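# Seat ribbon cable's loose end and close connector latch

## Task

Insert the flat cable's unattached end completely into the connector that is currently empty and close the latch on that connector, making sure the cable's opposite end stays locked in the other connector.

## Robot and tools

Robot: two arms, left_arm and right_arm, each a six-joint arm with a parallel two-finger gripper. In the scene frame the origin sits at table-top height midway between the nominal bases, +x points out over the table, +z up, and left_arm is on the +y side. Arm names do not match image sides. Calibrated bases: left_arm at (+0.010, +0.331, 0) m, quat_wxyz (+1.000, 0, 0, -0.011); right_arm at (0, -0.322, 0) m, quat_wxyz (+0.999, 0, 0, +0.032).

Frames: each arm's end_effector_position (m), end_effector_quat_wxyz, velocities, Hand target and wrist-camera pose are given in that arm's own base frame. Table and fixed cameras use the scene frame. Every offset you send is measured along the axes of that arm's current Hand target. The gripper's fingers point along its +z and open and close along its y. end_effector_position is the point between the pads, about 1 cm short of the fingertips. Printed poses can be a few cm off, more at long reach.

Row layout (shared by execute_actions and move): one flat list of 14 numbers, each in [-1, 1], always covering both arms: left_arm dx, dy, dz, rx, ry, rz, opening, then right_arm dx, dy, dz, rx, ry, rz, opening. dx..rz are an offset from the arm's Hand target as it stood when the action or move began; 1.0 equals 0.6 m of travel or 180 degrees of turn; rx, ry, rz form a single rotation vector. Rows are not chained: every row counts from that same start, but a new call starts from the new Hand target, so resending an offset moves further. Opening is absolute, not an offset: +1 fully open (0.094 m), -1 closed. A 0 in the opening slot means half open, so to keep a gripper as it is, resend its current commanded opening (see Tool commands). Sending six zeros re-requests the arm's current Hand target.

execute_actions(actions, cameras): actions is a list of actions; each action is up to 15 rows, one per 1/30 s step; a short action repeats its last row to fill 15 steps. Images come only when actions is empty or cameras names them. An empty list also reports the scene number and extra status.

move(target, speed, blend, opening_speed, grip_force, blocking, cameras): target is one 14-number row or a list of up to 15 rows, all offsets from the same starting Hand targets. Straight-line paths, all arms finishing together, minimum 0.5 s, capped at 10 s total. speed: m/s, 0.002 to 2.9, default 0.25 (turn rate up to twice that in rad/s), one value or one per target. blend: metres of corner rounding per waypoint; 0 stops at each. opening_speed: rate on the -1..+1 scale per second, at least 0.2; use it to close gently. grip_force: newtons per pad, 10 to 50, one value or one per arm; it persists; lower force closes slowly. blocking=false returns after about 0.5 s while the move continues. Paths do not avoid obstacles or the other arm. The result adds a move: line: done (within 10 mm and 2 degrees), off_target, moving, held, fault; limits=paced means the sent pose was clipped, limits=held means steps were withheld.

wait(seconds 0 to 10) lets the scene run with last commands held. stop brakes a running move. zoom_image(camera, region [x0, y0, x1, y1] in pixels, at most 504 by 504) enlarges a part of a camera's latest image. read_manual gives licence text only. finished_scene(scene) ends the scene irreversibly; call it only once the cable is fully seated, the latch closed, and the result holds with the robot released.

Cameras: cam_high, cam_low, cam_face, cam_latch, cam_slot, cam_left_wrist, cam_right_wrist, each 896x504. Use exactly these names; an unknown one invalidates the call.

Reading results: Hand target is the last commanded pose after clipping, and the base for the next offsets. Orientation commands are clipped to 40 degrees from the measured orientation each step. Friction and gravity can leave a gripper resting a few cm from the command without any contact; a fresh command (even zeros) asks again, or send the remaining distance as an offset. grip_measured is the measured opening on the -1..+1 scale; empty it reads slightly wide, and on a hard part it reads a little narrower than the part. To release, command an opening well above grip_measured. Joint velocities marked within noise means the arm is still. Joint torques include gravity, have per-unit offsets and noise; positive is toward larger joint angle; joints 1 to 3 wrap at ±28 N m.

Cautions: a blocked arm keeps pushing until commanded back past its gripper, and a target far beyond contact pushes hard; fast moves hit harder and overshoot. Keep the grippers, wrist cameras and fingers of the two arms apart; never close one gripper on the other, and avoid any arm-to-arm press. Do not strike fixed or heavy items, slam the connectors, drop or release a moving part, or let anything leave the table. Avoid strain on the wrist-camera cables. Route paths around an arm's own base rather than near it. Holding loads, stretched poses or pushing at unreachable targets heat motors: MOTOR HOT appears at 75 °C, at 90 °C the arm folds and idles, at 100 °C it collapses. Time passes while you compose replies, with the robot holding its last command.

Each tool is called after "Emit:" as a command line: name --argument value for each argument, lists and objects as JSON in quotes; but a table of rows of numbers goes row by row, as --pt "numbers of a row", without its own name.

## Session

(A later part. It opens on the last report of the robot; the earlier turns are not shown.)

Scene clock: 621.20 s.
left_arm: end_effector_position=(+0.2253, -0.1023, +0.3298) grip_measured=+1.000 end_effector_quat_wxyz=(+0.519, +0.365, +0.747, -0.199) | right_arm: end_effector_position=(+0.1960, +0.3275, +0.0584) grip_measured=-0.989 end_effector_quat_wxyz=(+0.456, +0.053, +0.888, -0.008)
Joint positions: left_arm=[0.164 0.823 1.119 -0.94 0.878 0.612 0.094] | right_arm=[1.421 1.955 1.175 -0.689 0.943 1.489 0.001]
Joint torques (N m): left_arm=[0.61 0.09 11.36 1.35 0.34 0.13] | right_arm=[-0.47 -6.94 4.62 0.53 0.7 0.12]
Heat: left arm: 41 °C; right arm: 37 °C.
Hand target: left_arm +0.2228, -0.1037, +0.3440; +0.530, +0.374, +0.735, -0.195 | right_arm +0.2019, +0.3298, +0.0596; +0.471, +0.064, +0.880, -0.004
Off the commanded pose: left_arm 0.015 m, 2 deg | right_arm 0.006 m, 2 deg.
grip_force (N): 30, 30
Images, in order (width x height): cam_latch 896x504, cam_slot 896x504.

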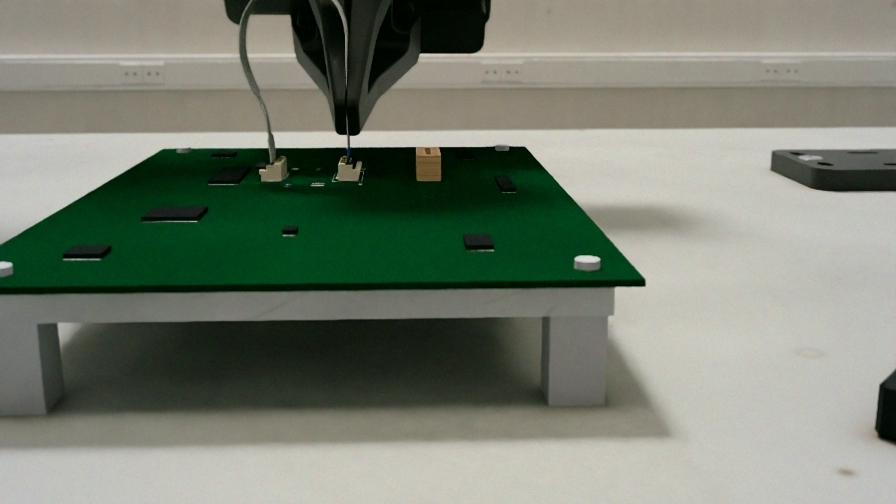

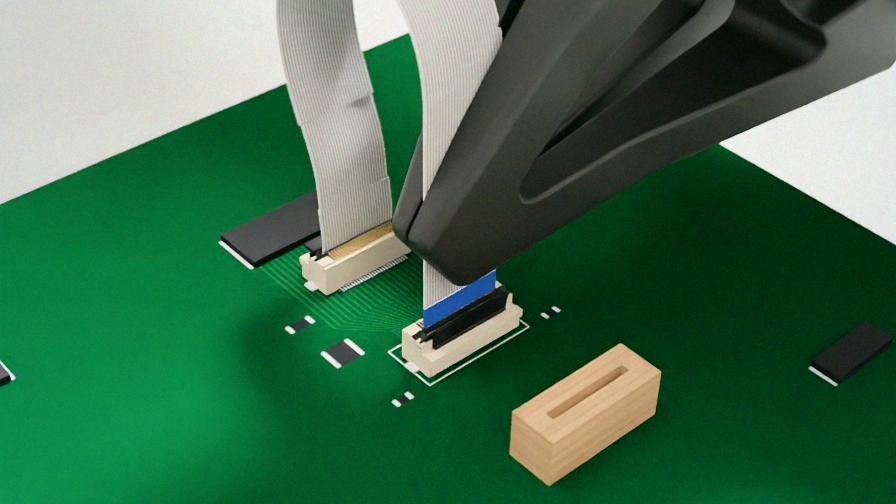

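Emit:
execute_actions --actions '[[[0,0,0,0,0,0,1,0.00036,0.0033,-0.00022,0,0,0,-1]]]' --cameras '[]'

Scene clock: 622.97 s.
left_arm: end_effector_position=(+0.2253, -0.1023, +0.3298) grip_measured=+1.000 end_effector_quat_wxyz=(+0.519, +0.365, +0.747, -0.199) | right_arm: end_effector_position=(+0.1960, +0.3272, +0.0569) grip_measured=-0.989 end_effector_quat_wxyz=(+0.457, +0.052, +0.888, -0.010)
Joint positions: left_arm=[0.164 0.823 1.119 -0.94 0.878 0.612 0.094] | right_arm=[1.422 1.961 1.175 -0.689 0.945 1.49 0.001]
Joint torques (N m): left_arm=[0.64 0.14 11.43 1.29 0.33 0.12] | right_arm=[-0.42 -6.91 5.41 0.48 0.68 0.12]
Heat: left arm: 41 °C; right arm: 37 °C.
Hand target: left_arm +0.2228, -0.1037, +0.3440; +0.530, +0.374, +0.735, -0.195 | right_arm +0.2018, +0.3318, +0.0596; +0.471, +0.064, +0.880, -0.004
Off the commanded pose: left_arm 0.015 m, 2 deg | right_arm 0.008 m, 2 deg.
grip_force (N): 30, 30
No camera images: "cameras" was empty.

Emit:
execute_actions --actions '[[[0,0,0,0,0,0,1,0.0001,0.0009,-0.00006,0,0,0,-1]]]' --cameras '["cam_latch","cam_slot"]'

Emit:
zoom_image --camera "cam_latch" --region '[310, 80, 410, 190]'

Emit:
zoom_image --camera "cam_slot" --region '[390, 230, 530, 370]'

Scene clock: 624.60 s.
left_arm: end_effector_position=(+0.2253, -0.1023, +0.3298) grip_measured=+1.000 end_effector_quat_wxyz=(+0.519, +0.365, +0.747, -0.199) | right_arm: end_effector_position=(+0.1960, +0.3272, +0.0569) grip_measured=-0.989 end_effector_quat_wxyz=(+0.457, +0.052, +0.888, -0.010)
Joint positions: left_arm=[0.164 0.823 1.119 -0.94 0.878 0.612 0.094] | right_arm=[1.422 1.961 1.175 -0.689 0.945 1.49 0.001]
Joint torques (N m): left_arm=[0.59 0.13 11.38 1.29 0.33 0.12] | right_arm=[-0.4 -6.79 5.63 0.47 0.69 0.12]
Heat: left arm: 41 °C; right arm: 37 °C.
Hand target: left_arm +0.2228, -0.1037, +0.3440; +0.530, +0.374, +0.735, -0.195 | right_arm +0.2018, +0.3324, +0.0596; +0.471, +0.064, +0.880, -0.004
Off the commanded pose: left_arm 0.015 m, 2 deg | right_arm 0.008 m, 2 deg.
grip_force (N): 30, 30
Images, in order (width x height): cam_latch 896x504, cam_slot 896x504.

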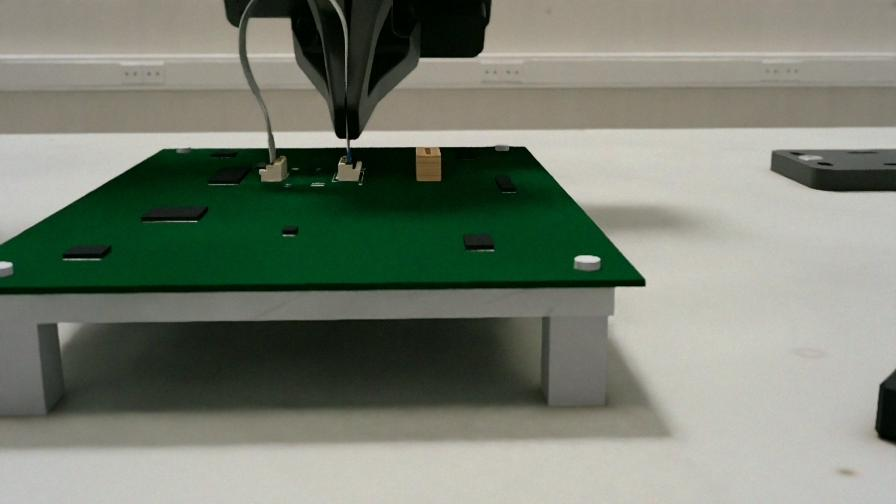

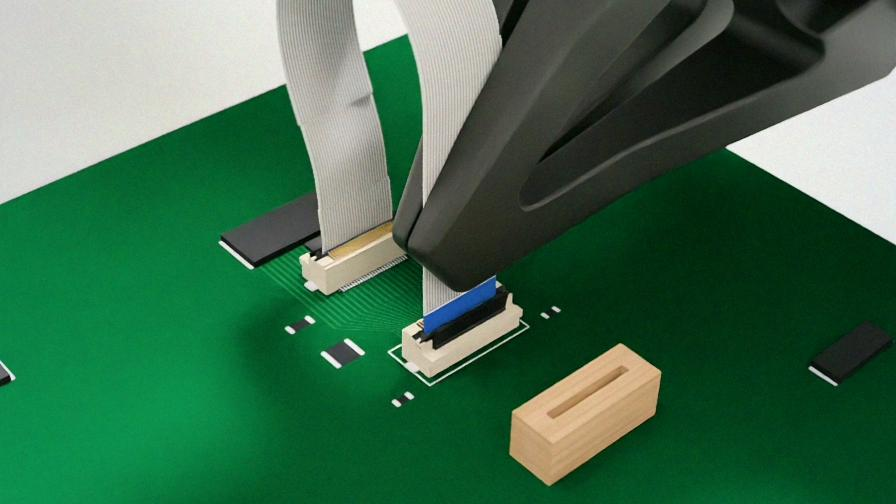

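Scaled by 4.582 from the camera's 896x504 image, which has a finer 1280x720 frame.

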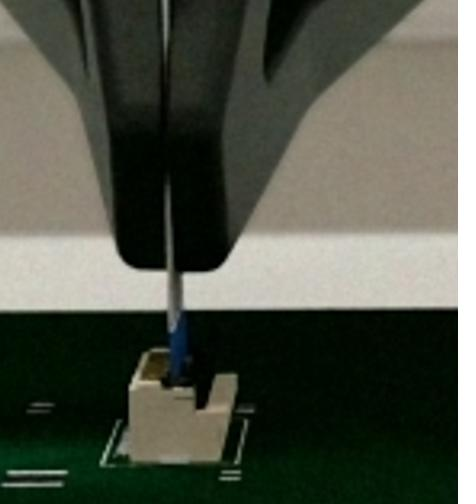

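Scaled by 3.600 from the camera's 896x504 image, which has a finer 1280x720 frame.

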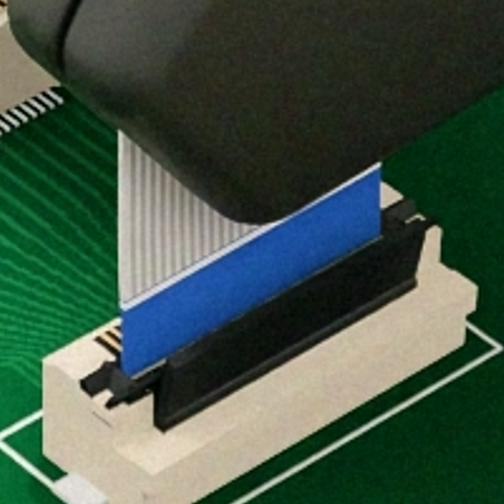

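Emit:
execute_actions --actions '[[[0,0,0,0,0,0,1,0.00045,0.0011,-0.0005,0,0,0,-1]]]' --cameras '["cam_latch","cam_slot"]'

Emit:
zoom_image --camera "cam_latch" --region '[310, 80, 410, 190]'

Emit:
zoom_image --camera "cam_slot" --region '[390, 230, 530, 370]'

Scene clock: 626.83 s.
left_arm: end_effector_position=(+0.2253, -0.1023, +0.3298) grip_measured=+1.000 end_effector_quat_wxyz=(+0.519, +0.365, +0.747, -0.199) | right_arm: end_effector_position=(+0.1962, +0.3285, +0.0571) grip_measured=-0.989 end_effector_quat_wxyz=(+0.457, +0.054, +0.888, -0.008)
Joint positions: left_arm=[0.164 0.823 1.119 -0.94 0.878 0.612 0.094] | right_arm=[1.422 1.964 1.18 -0.689 0.945 1.492 0.001]
Joint torques (N m): left_arm=[0.55 0.09 11.32 1.32 0.35 0.11] | right_arm=[-0.31 -6.82 5.53 0.45 0.69 0.13]
Heat: left arm: 41 °C; right arm: 37 °C.
Hand target: left_arm +0.2228, -0.1037, +0.3440; +0.530, +0.374, +0.735, -0.195 | right_arm +0.2015, +0.3331, +0.0596; +0.471, +0.064, +0.880, -0.004
Off the commanded pose: left_arm 0.015 m, 2 deg | right_arm 0.007 m, 2 deg.
grip_force (N): 30, 30
Images, in order (width x height): cam_latch 896x504, cam_slot 896x504.

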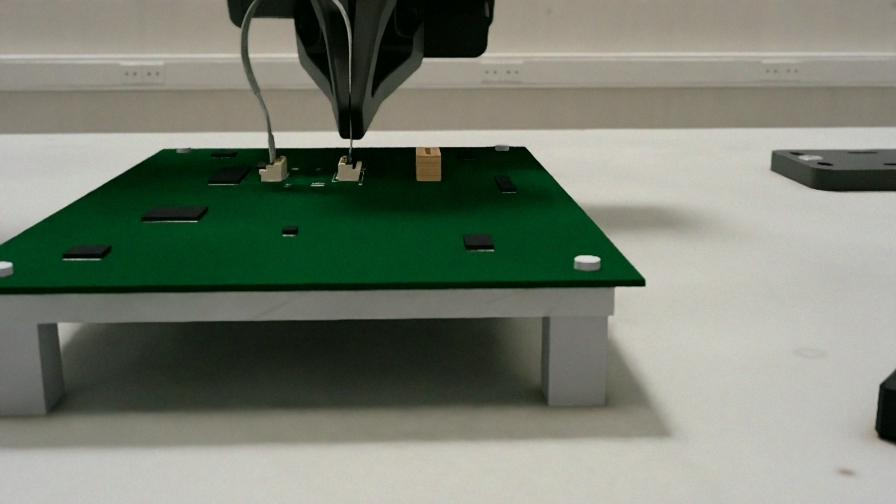

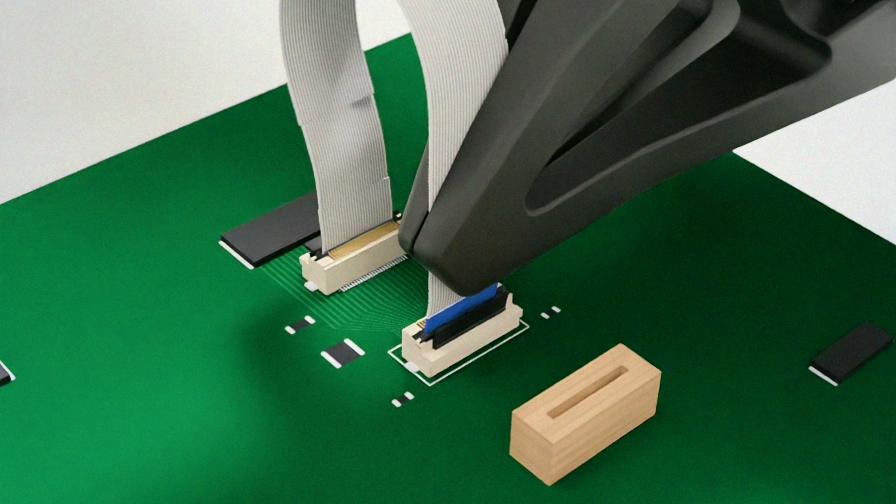

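Scaled by 4.582 from the camera's 896x504 image, which has a finer 1280x720 frame.

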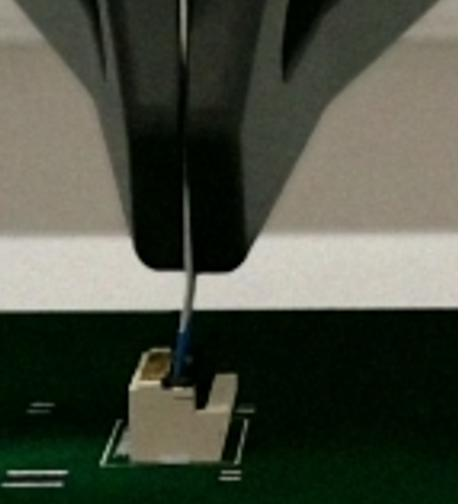

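Scaled by 3.600 from the camera's 896x504 image, which has a finer 1280x720 frame.

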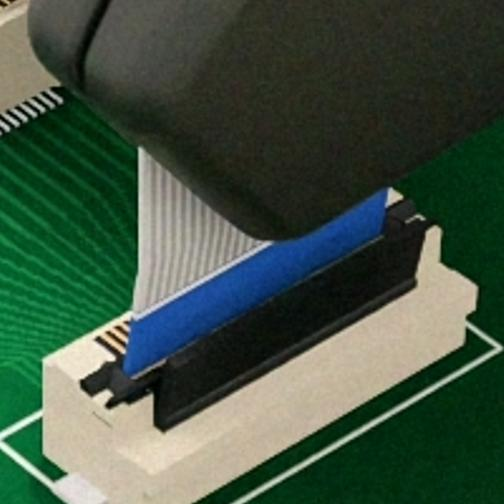

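Emit:
zoom_image --camera "cam_slot" --region '[405, 310, 455, 353]'

Emit:
zoom_image --camera "cam_latch" --region '[337, 148, 367, 178]'

Emit:
zoom_image --camera "cam_slot" --region '[475, 275, 525, 318]'

Scaled by 10.080 from the camera's 896x504 image, which has a finer 1280x720 frame.

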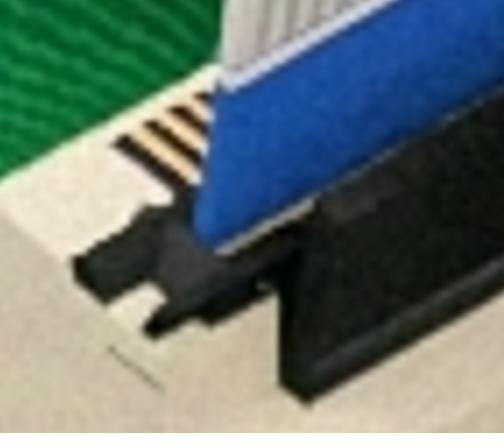

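Scaled by 16.800 from the camera's 896x504 image, which has a finer 1280x720 frame.

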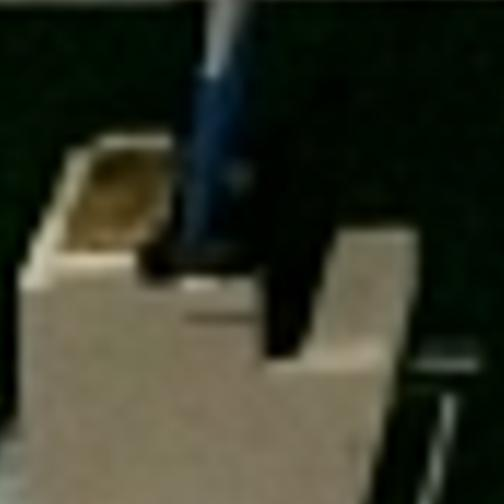

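Scaled by 10.080 from the camera's 896x504 image, which has a finer 1280x720 frame.

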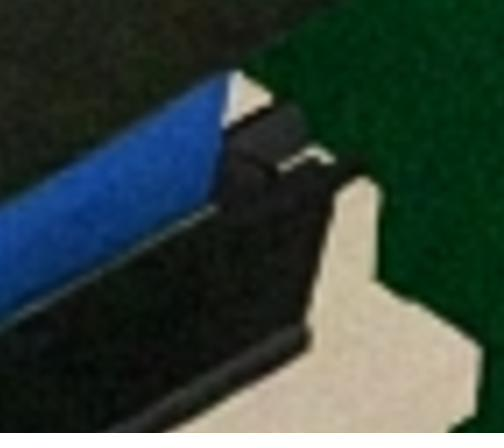

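Emit:
execute_actions --actions '[[[0,0,0,0,0,0,1,0.0025,-0.0015,0.002,0,0,0,-1]]]' --cameras '["cam_latch","cam_slot"]'

Emit:
zoom_image --camera "cam_latch" --region '[337, 148, 367, 178]'

Emit:
zoom_image --camera "cam_slot" --region '[390, 270, 530, 390]'

Scene clock: 635.43 s.
left_arm: end_effector_position=(+0.2253, -0.1023, +0.3298) grip_measured=+1.000 end_effector_quat_wxyz=(+0.519, +0.365, +0.747, -0.199) | right_arm: end_effector_position=(+0.1962, +0.3285, +0.0571) grip_measured=-0.989 end_effector_quat_wxyz=(+0.457, +0.054, +0.888, -0.008)
Joint positions: left_arm=[0.164 0.823 1.119 -0.94 0.878 0.612 0.094] | right_arm=[1.422 1.964 1.18 -0.689 0.945 1.492 0.001]
Joint torques (N m): left_arm=[0.65 0.14 11.32 1.3 0.35 0.13] | right_arm=[-0.35 -6.75 4.97 0.53 0.69 0.11]
Heat: left arm: 41 °C; right arm: 36 °C.
Hand target: left_arm +0.2228, -0.1037, +0.3440; +0.530, +0.374, +0.735, -0.195 | right_arm +0.2015, +0.3323, +0.0577; +0.471, +0.064, +0.880, -0.004
Off the commanded pose: left_arm 0.015 m, 2 deg | right_arm 0.007 m, 2 deg.
grip_force (N): 30, 30
Images, in order (width x height): cam_latch 896x504, cam_slot 896x504.

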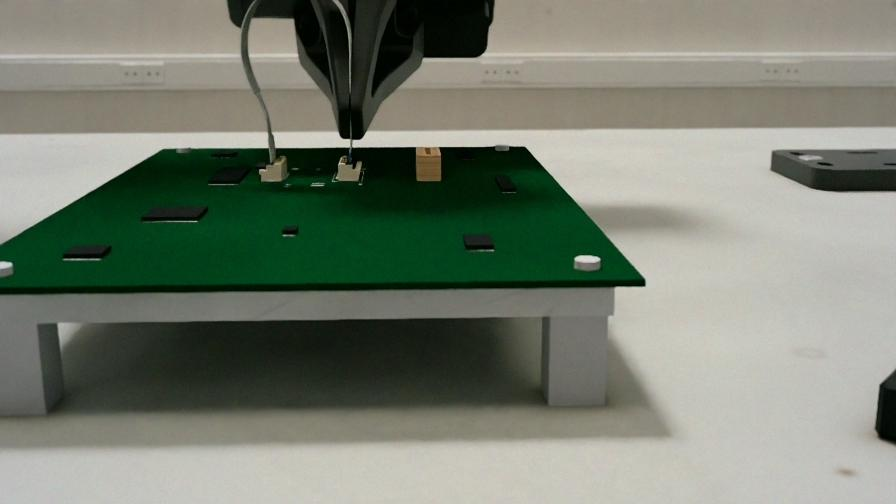

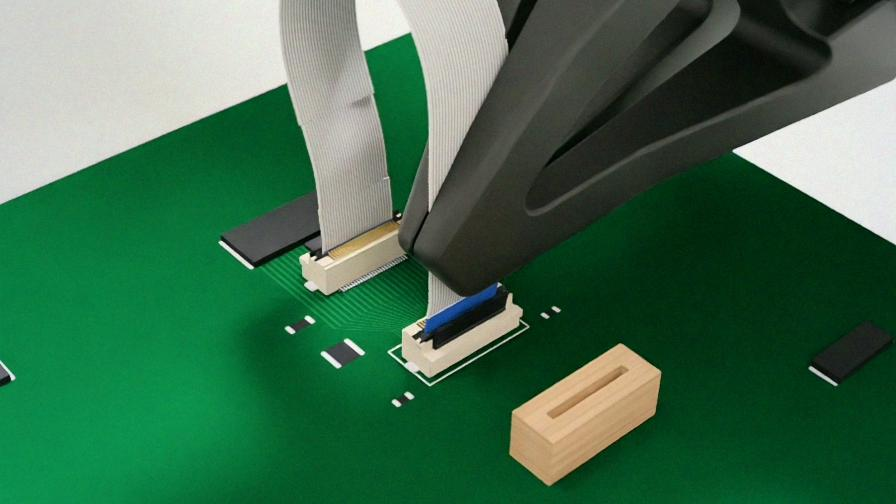

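Scaled by 16.800 from the camera's 896x504 image, which has a finer 1280x720 frame.

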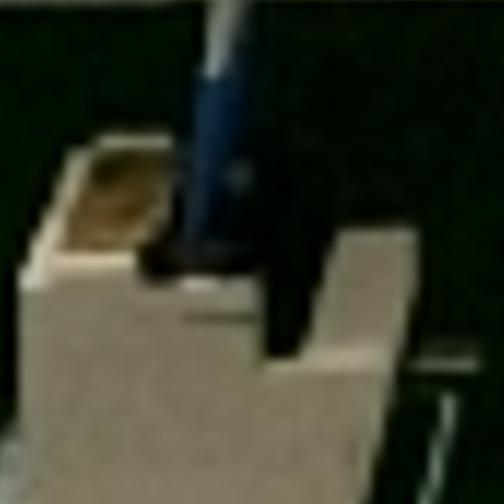

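Scaled by 3.600 from the camera's 896x504 image, which has a finer 1280x720 frame.

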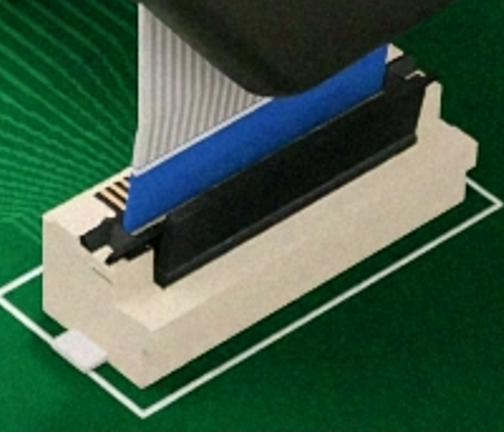

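Emit:
execute_actions --actions '[[[0,0,0,0,0,0,1,0.0026,-0.0017,0.002,0,0,0,-1]]]' --cameras '["cam_latch","cam_slot"]'

Emit:
zoom_image --camera "cam_latch" --region '[337, 148, 367, 178]'

Emit:
zoom_image --camera "cam_slot" --region '[390, 270, 530, 390]'

Scene clock: 637.37 s.
left_arm: end_effector_position=(+0.2253, -0.1023, +0.3298) grip_measured=+1.000 end_effector_quat_wxyz=(+0.519, +0.365, +0.747, -0.199) | right_arm: end_effector_position=(+0.1962, +0.3290, +0.0571) grip_measured=-0.989 end_effector_quat_wxyz=(+0.457, +0.054, +0.888, -0.007)
Joint positions: left_arm=[0.164 0.823 1.119 -0.94 0.878 0.612 0.094] | right_arm=[1.422 1.964 1.18 -0.686 0.945 1.492 0.001]
Joint torques (N m): left_arm=[0.62 0.25 11.38 1.31 0.33 0.12] | right_arm=[-0.39 -6.67 4.34 0.58 0.7 0.12]
Heat: left arm: 41 °C; right arm: 36 °C.
Hand target: left_arm +0.2228, -0.1037, +0.3440; +0.530, +0.374, +0.735, -0.195 | right_arm +0.2016, +0.3314, +0.0557; +0.471, +0.064, +0.880, -0.004
Off the commanded pose: left_arm 0.015 m, 2 deg | right_arm 0.006 m, 2 deg.
grip_force (N): 30, 30
Images, in order (width x height): cam_latch 896x504, cam_slot 896x504.

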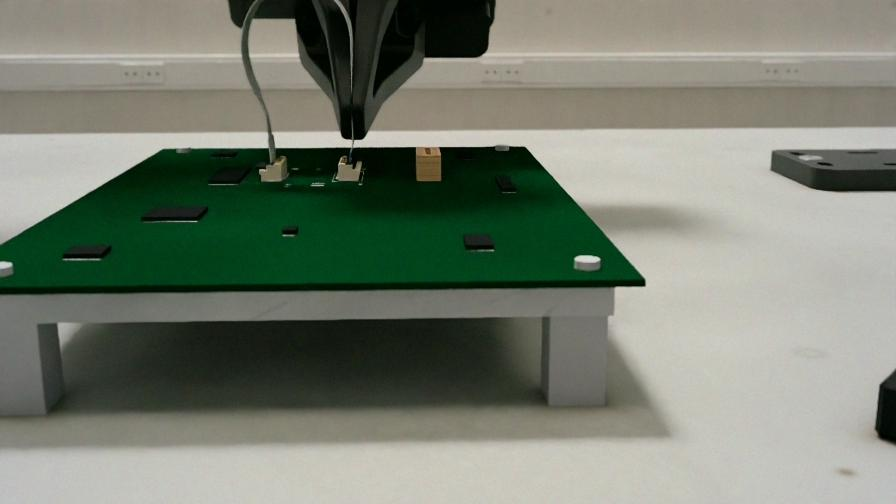

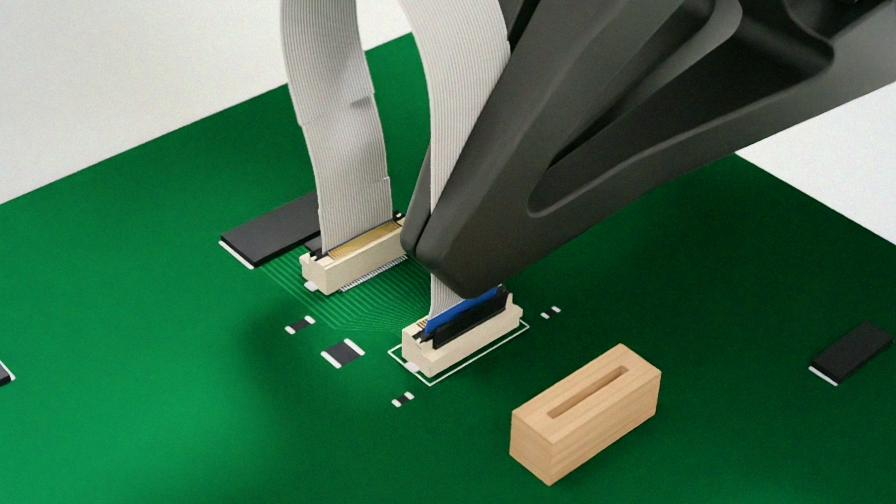

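Scaled by 16.800 from the camera's 896x504 image, which has a finer 1280x720 frame.

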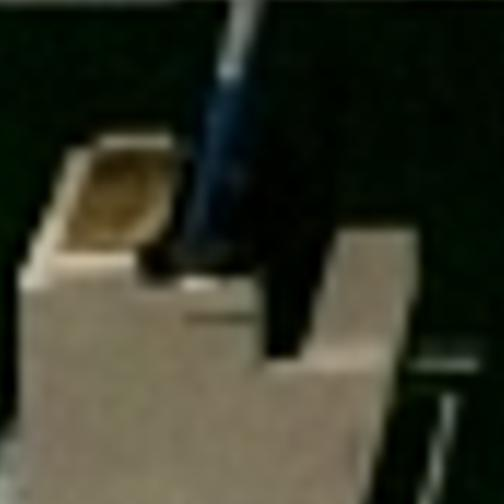

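Scaled by 3.600 from the camera's 896x504 image, which has a finer 1280x720 frame.

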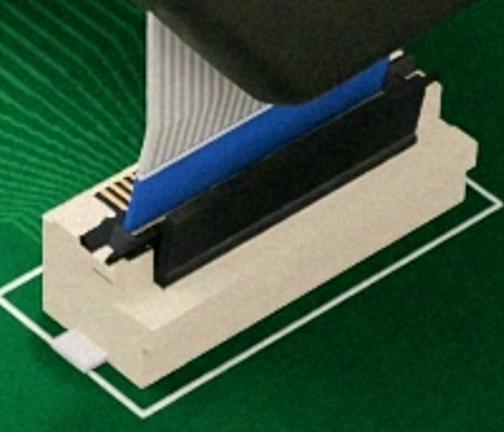

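Emit:
execute_actions --actions '[[[0,0,0,0,0,0,1,0.00084,-0.00505,0.00127,0,0,0,-1]]]' --cameras '["cam_latch","cam_slot"]'

Emit:
zoom_image --camera "cam_latch" --region '[337, 148, 367, 178]'

Emit:
zoom_image --camera "cam_slot" --region '[390, 270, 530, 390]'

Scene clock: 639.43 s.
left_arm: end_effector_position=(+0.2253, -0.1023, +0.3298) grip_measured=+1.000 end_effector_quat_wxyz=(+0.519, +0.365, +0.747, -0.199) | right_arm: end_effector_position=(+0.1963, +0.3301, +0.0566) grip_measured=-0.989 end_effector_quat_wxyz=(+0.457, +0.056, +0.888, -0.004)
Joint positions: left_arm=[0.164 0.823 1.119 -0.94 0.878 0.612 0.094] | right_arm=[1.422 1.964 1.178 -0.676 0.944 1.492 0.001]
Joint torques (N m): left_arm=[0.46 0.21 11.43 1.32 0.34 0.11] | right_arm=[-0.49 -7.2 3.3 0.59 0.7 0.1]
Heat: left arm: 41 °C; right arm: 35 °C.
Hand target: left_arm +0.2228, -0.1037, +0.3440; +0.530, +0.374, +0.735, -0.195 | right_arm +0.2016, +0.3284, +0.0546; +0.471, +0.064, +0.880, -0.004
Off the commanded pose: left_arm 0.015 m, 2 deg | right_arm 0.006 m, 2 deg.
grip_force (N): 30, 30
Images, in order (width x height): cam_latch 896x504, cam_slot 896x504.

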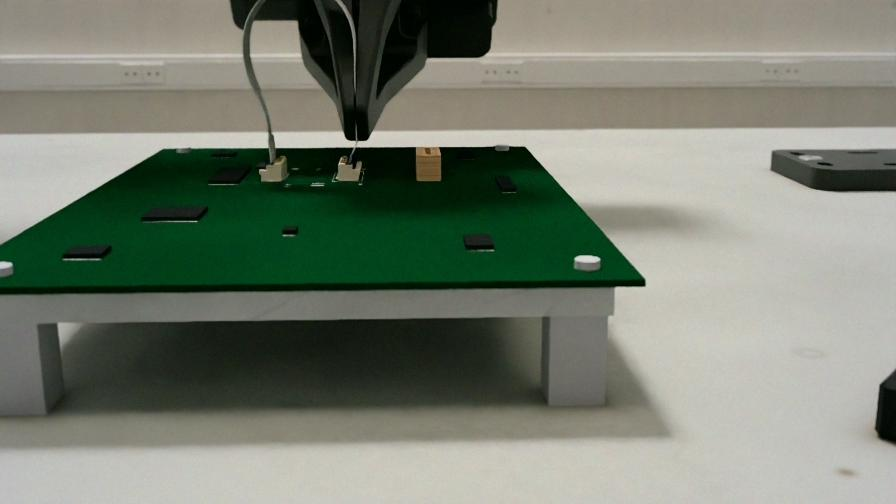

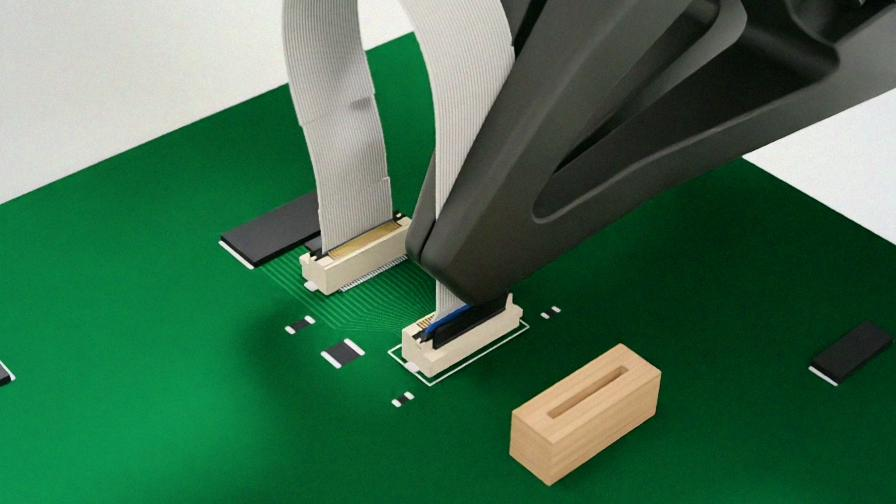

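Scaled by 16.800 from the camera's 896x504 image, which has a finer 1280x720 frame.

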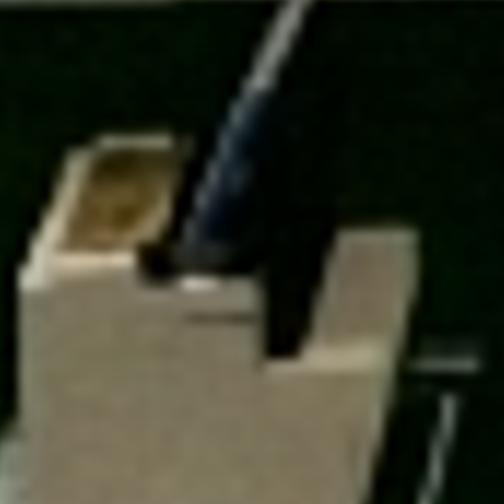

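Scaled by 3.600 from the camera's 896x504 image, which has a finer 1280x720 frame.

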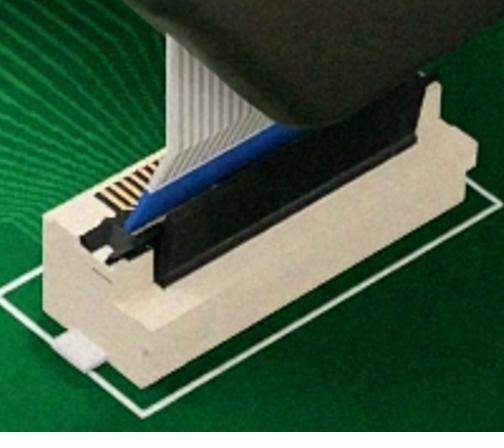

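Emit:
execute_actions --actions '[[[0,0,0,0,0,0,1,-0.0005,-0.0033,0.0002,0,0,0,-1]]]' --cameras '["cam_latch","cam_slot"]'

Emit:
zoom_image --camera "cam_latch" --region '[337, 148, 367, 178]'

Emit:
zoom_image --camera "cam_slot" --region '[390, 270, 530, 390]'

Scene clock: 641.13 s.
left_arm: end_effector_position=(+0.2253, -0.1023, +0.3298) grip_measured=+1.000 end_effector_quat_wxyz=(+0.519, +0.365, +0.747, -0.199) | right_arm: end_effector_position=(+0.1966, +0.3309, +0.0556) grip_measured=-0.989 end_effector_quat_wxyz=(+0.458, +0.058, +0.887, +0.001)
Joint positions: left_arm=[0.164 0.823 1.119 -0.94 0.878 0.612 0.094] | right_arm=[1.422 1.964 1.171 -0.66 0.945 1.492 0.001]
Joint torques (N m): left_arm=[0.55 0.1 11.45 1.34 0.32 0.11] | right_arm=[-0.58 -7.68 3 0.5 0.68 0.08]
Heat: left arm: 41 °C; right arm: 35 °C.
Hand target: left_arm +0.2228, -0.1037, +0.3440; +0.530, +0.374, +0.735, -0.195 | right_arm +0.2016, +0.3263, +0.0547; +0.471, +0.064, +0.880, -0.004
Off the commanded pose: left_arm 0.015 m, 2 deg | right_arm 0.007 m, 2 deg.
grip_force (N): 30, 30
Images, in order (width x height): cam_latch 896x504, cam_slot 896x504.

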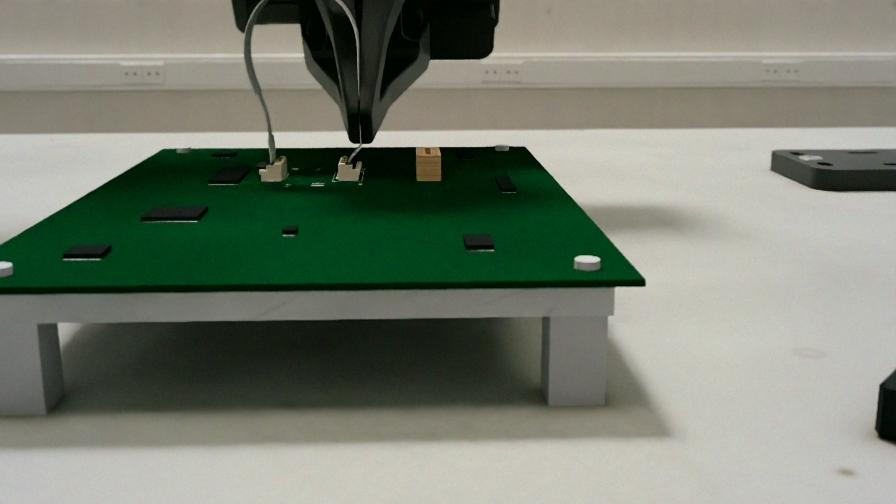

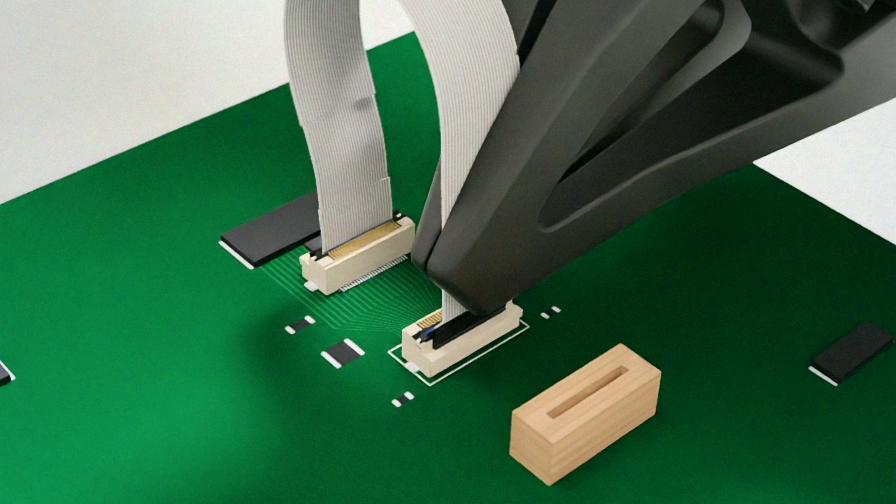

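Scaled by 16.800 from the camera's 896x504 image, which has a finer 1280x720 frame.

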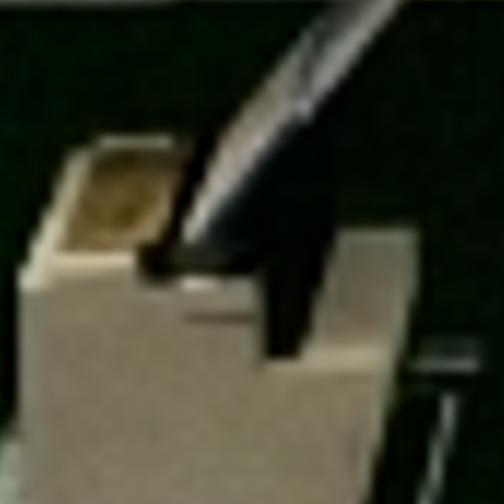

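Scaled by 3.600 from the camera's 896x504 image, which has a finer 1280x720 frame.

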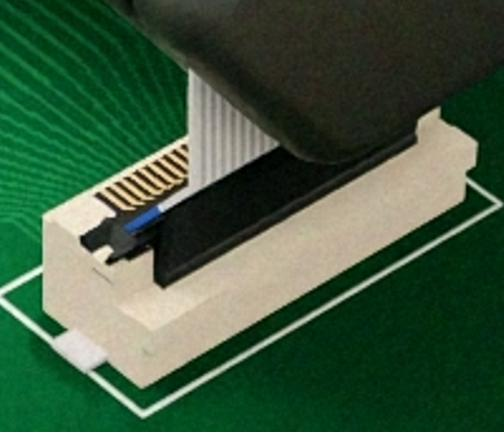

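Emit:
execute_actions --actions '[[[0,0,0,0,0,0,1,-0.0057,-0.0013,-0.0036,0,0,0,-1]]]' --cameras '[]'

Scene clock: 642.40 s.
left_arm: end_effector_position=(+0.2253, -0.1023, +0.3298) grip_measured=+1.000 end_effector_quat_wxyz=(+0.519, +0.365, +0.747, -0.199) | right_arm: end_effector_position=(+0.1966, +0.3309, +0.0556) grip_measured=-0.989 end_effector_quat_wxyz=(+0.458, +0.058, +0.887, +0.001)
Joint positions: left_arm=[0.164 0.823 1.119 -0.94 0.878 0.612 0.094] | right_arm=[1.422 1.964 1.171 -0.66 0.945 1.492 0.001]
Joint torques (N m): left_arm=[0.66 0.23 11.29 1.35 0.34 0.14] | right_arm=[-0.62 -8.49 3.15 0.39 0.69 0.06]
Heat: left arm: 42 °C; right arm: 35 °C.
Hand target: left_arm +0.2228, -0.1037, +0.3440; +0.530, +0.374, +0.735, -0.195 | right_arm +0.2016, +0.3253, +0.0587; +0.471, +0.064, +0.880, -0.004
Off the commanded pose: left_arm 0.015 m, 2 deg | right_arm 0.008 m, 2 deg.
grip_force (N): 30, 30
No camera images: "cameras" was empty.

Emit:
execute_actions --actions '[[[0,0,0,0,0,0,1,-0.003,-0.0014,-0.0017,0,0,0,-1]],[[0,0,0,0,0,0,1,-0.003,-0.0014,-0.0017,0,0,0,-1]]]' --cameras '[]'

Scene clock: 644.17 s.
left_arm: end_effector_position=(+0.2253, -0.1023, +0.3298) grip_measured=+1.000 end_effector_quat_wxyz=(+0.519, +0.365, +0.747, -0.199) | right_arm: end_effector_position=(+0.1966, +0.3309, +0.0556) grip_measured=-0.989 end_effector_quat_wxyz=(+0.458, +0.058, +0.887, +0.001)
Joint positions: left_arm=[0.164 0.823 1.119 -0.94 0.878 0.612 0.094] | right_arm=[1.422 1.964 1.171 -0.66 0.945 1.492 0.001]
Joint torques (N m): left_arm=[0.7 0.2 11.3 1.35 0.33 0.15] | right_arm=[-0.72 -9.51 2.97 0.3 0.69 0.05]
Heat: left arm: 42 °C; right arm: 35 °C.
Hand target: left_arm +0.2228, -0.1037, +0.3440; +0.530, +0.374, +0.735, -0.195 | right_arm +0.2017, +0.3234, +0.0627; +0.471, +0.064, +0.880, -0.004
Off the commanded pose: left_arm 0.015 m, 2 deg | right_arm 0.012 m, 2 deg.
grip_force (N): 30, 30
No camera images: "cameras" was empty.

Emit:
execute_actions --actions '[[[0,0,0,0,0,0,1,-0.003,-0.0014,-0.0017,0,0,0,-1]]]' --cameras '["cam_latch","cam_slot"]'

Emit:
zoom_image --camera "cam_latch" --region '[310, 80, 410, 190]'

Scene clock: 646.23 s.
left_arm: end_effector_position=(+0.2253, -0.1023, +0.3298) grip_measured=+1.000 end_effector_quat_wxyz=(+0.519, +0.365, +0.747, -0.199) | right_arm: end_effector_position=(+0.1966, +0.3309, +0.0556) grip_measured=-0.989 end_effector_quat_wxyz=(+0.458, +0.058, +0.887, +0.001)
Joint positions: left_arm=[0.164 0.823 1.119 -0.94 0.878 0.612 0.094] | right_arm=[1.422 1.964 1.171 -0.66 0.945 1.492 0.001]
Joint torques (N m): left_arm=[0.51 0.32 11.51 1.35 0.31 0.14] | right_arm=[-0.76 -10.04 2.88 0.25 0.69 0.04]
Heat: left arm: 42 °C; right arm: 35 °C.
Hand target: left_arm +0.2228, -0.1037, +0.3440; +0.530, +0.374, +0.735, -0.195 | right_arm +0.2017, +0.3224, +0.0647; +0.471, +0.064, +0.880, -0.004
Off the commanded pose: left_arm 0.015 m, 2 deg | right_arm 0.014 m, 2 deg.
grip_force (N): 30, 30
Images, in order (width x height): cam_latch 896x504, cam_slot 896x504.

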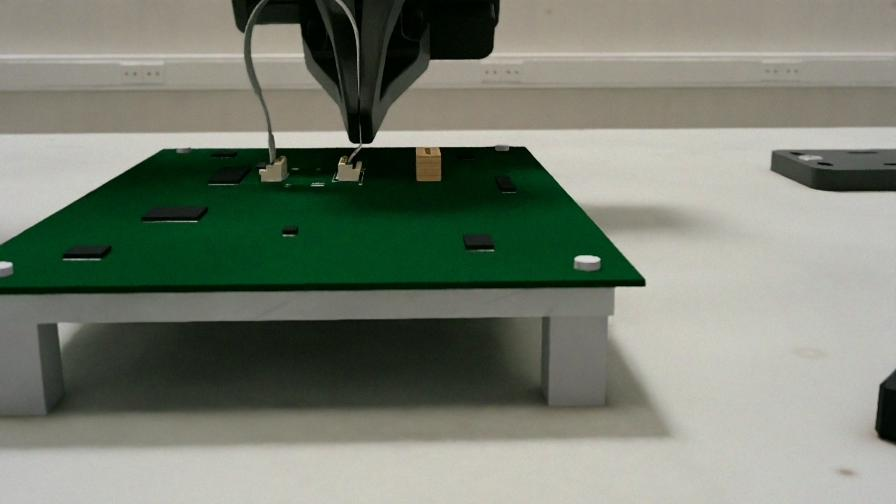

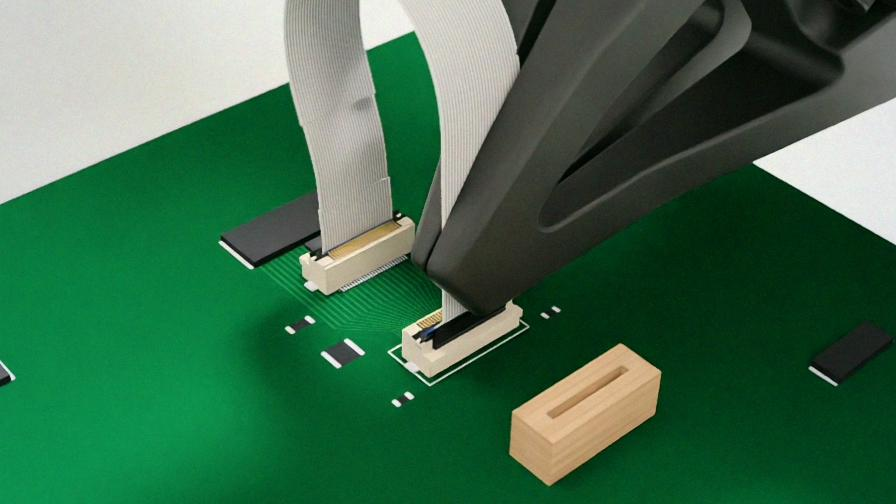

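Scaled by 4.582 from the camera's 896x504 image, which has a finer 1280x720 frame.

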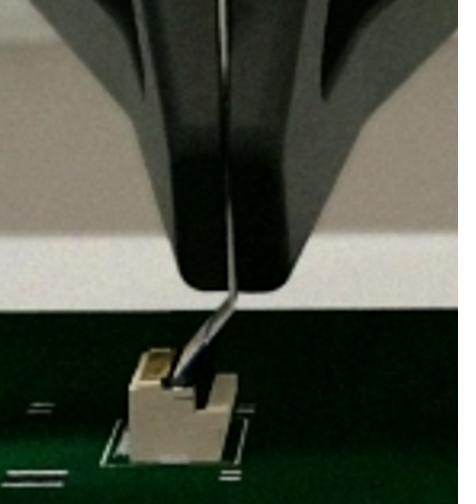

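Emit:
execute_actions --actions '[[[0,0,0,0,0,0,1,-0.0017,-0.0016,-0.0008,0,0,0,-1]]]' --cameras '[]'

Emit:
execute_actions --actions '[[[0,0,0,0,0,0,1,-0.0017,-0.0016,-0.0008,0,0,0,-1]]]' --cameras '[]'

Scene clock: 648.30 s.
left_arm: end_effector_position=(+0.2253, -0.1023, +0.3298) grip_measured=+1.000 end_effector_quat_wxyz=(+0.519, +0.365, +0.747, -0.199) | right_arm: end_effector_position=(+0.1964, +0.3299, +0.0561) grip_measured=-0.989 end_effector_quat_wxyz=(+0.458, +0.058, +0.887, +0.001)
Joint positions: left_arm=[0.164 0.823 1.119 -0.94 0.878 0.612 0.094] | right_arm=[1.422 1.959 1.167 -0.66 0.945 1.492 0.001]
Joint torques (N m): left_arm=[0.55 0.18 11.29 1.32 0.34 0.11] | right_arm=[-0.83 -10.09 2.96 0.24 0.69 0.02]
Heat: left arm: 42 °C; right arm: 35 °C.
Hand target: left_arm +0.2228, -0.1037, +0.3440; +0.530, +0.374, +0.735, -0.195 | right_arm +0.2018, +0.3214, +0.0658; +0.471, +0.064, +0.880, -0.004
Off the commanded pose: left_arm 0.015 m, 2 deg | right_arm 0.014 m, 2 deg.
grip_force (N): 30, 30
No camera images: "cameras" was empty.

Scene clock: 649.00 s.
left_arm: end_effector_position=(+0.2253, -0.1023, +0.3298) grip_measured=+1.000 end_effector_quat_wxyz=(+0.519, +0.365, +0.747, -0.199) | right_arm: end_effector_position=(+0.1963, +0.3289, +0.0566) grip_measured=-0.989 end_effector_quat_wxyz=(+0.458, +0.058, +0.887, +0.001)
Joint positions: left_arm=[0.164 0.823 1.119 -0.94 0.878 0.612 0.094] | right_arm=[1.422 1.955 1.163 -0.66 0.945 1.492 0.001]
Joint torques (N m): left_arm=[0.59 0.16 11.48 1.31 0.32 0.12] | right_arm=[-0.88 -10.15 3.04 0.23 0.69 0.01]
Heat: left arm: 42 °C; right arm: 35 °C.
Hand target: left_arm +0.2228, -0.1037, +0.3440; +0.530, +0.374, +0.735, -0.195 | right_arm +0.2018, +0.3204, +0.0669; +0.471, +0.064, +0.880, -0.004
Off the commanded pose: left_arm 0.015 m, 2 deg | right_arm 0.014 m, 2 deg.
grip_force (N): 30, 30
No camera images: "cameras" was empty.

Emit:
execute_actions --actions '[[[0,0,0,0,0,0,1,-0.0017,-0.0016,-0.0008,0,0,0,-1]]]' --cameras '["cam_latch","cam_slot"]'

Emit:
zoom_image --camera "cam_latch" --region '[310, 80, 410, 190]'

Emit:
zoom_image --camera "cam_slot" --region '[390, 270, 530, 390]'

Scene clock: 650.60 s.
left_arm: end_effector_position=(+0.2253, -0.1023, +0.3298) grip_measured=+1.000 end_effector_quat_wxyz=(+0.519, +0.365, +0.747, -0.199) | right_arm: end_effector_position=(+0.1960, +0.3274, +0.0570) grip_measured=-0.989 end_effector_quat_wxyz=(+0.457, +0.057, +0.887, -0.001)
Joint positions: left_arm=[0.164 0.823 1.119 -0.94 0.878 0.612 0.094] | right_arm=[1.422 1.951 1.159 -0.663 0.945 1.491 0.001]
Joint torques (N m): left_arm=[0.68 0.17 11.45 1.32 0.33 0.11] | right_arm=[-0.92 -10.21 3.14 0.25 0.69 0.01]
Heat: left arm: 42 °C; right arm: 36 °C.
Hand target: left_arm +0.2228, -0.1037, +0.3440; +0.530, +0.374, +0.735, -0.195 | right_arm +0.2019, +0.3195, +0.0680; +0.471, +0.064, +0.880, -0.004
Off the commanded pose: left_arm 0.015 m, 2 deg | right_arm 0.015 m, 2 deg.
grip_force (N): 30, 30
Images, in order (width x height): cam_latch 896x504, cam_slot 896x504.

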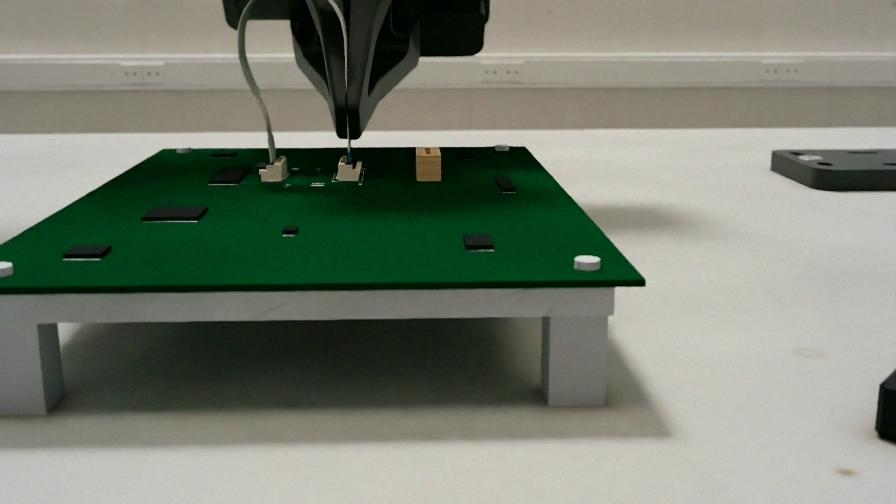

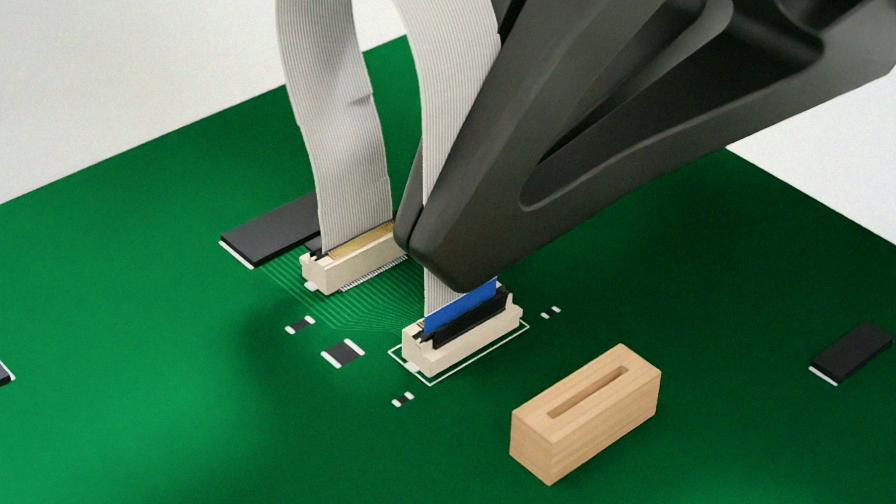

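Scaled by 4.582 from the camera's 896x504 image, which has a finer 1280x720 frame.

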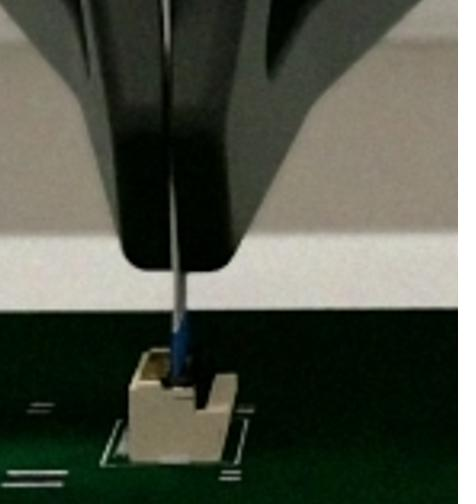

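Scaled by 3.600 from the camera's 896x504 image, which has a finer 1280x720 frame.

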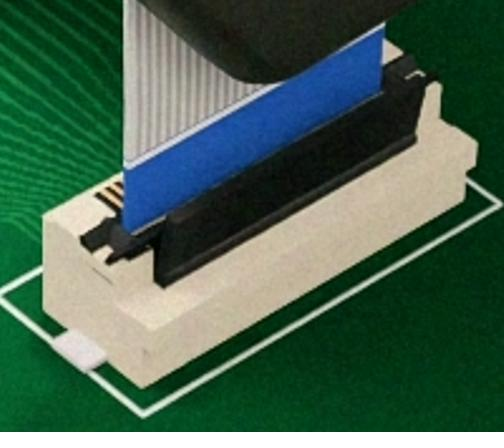

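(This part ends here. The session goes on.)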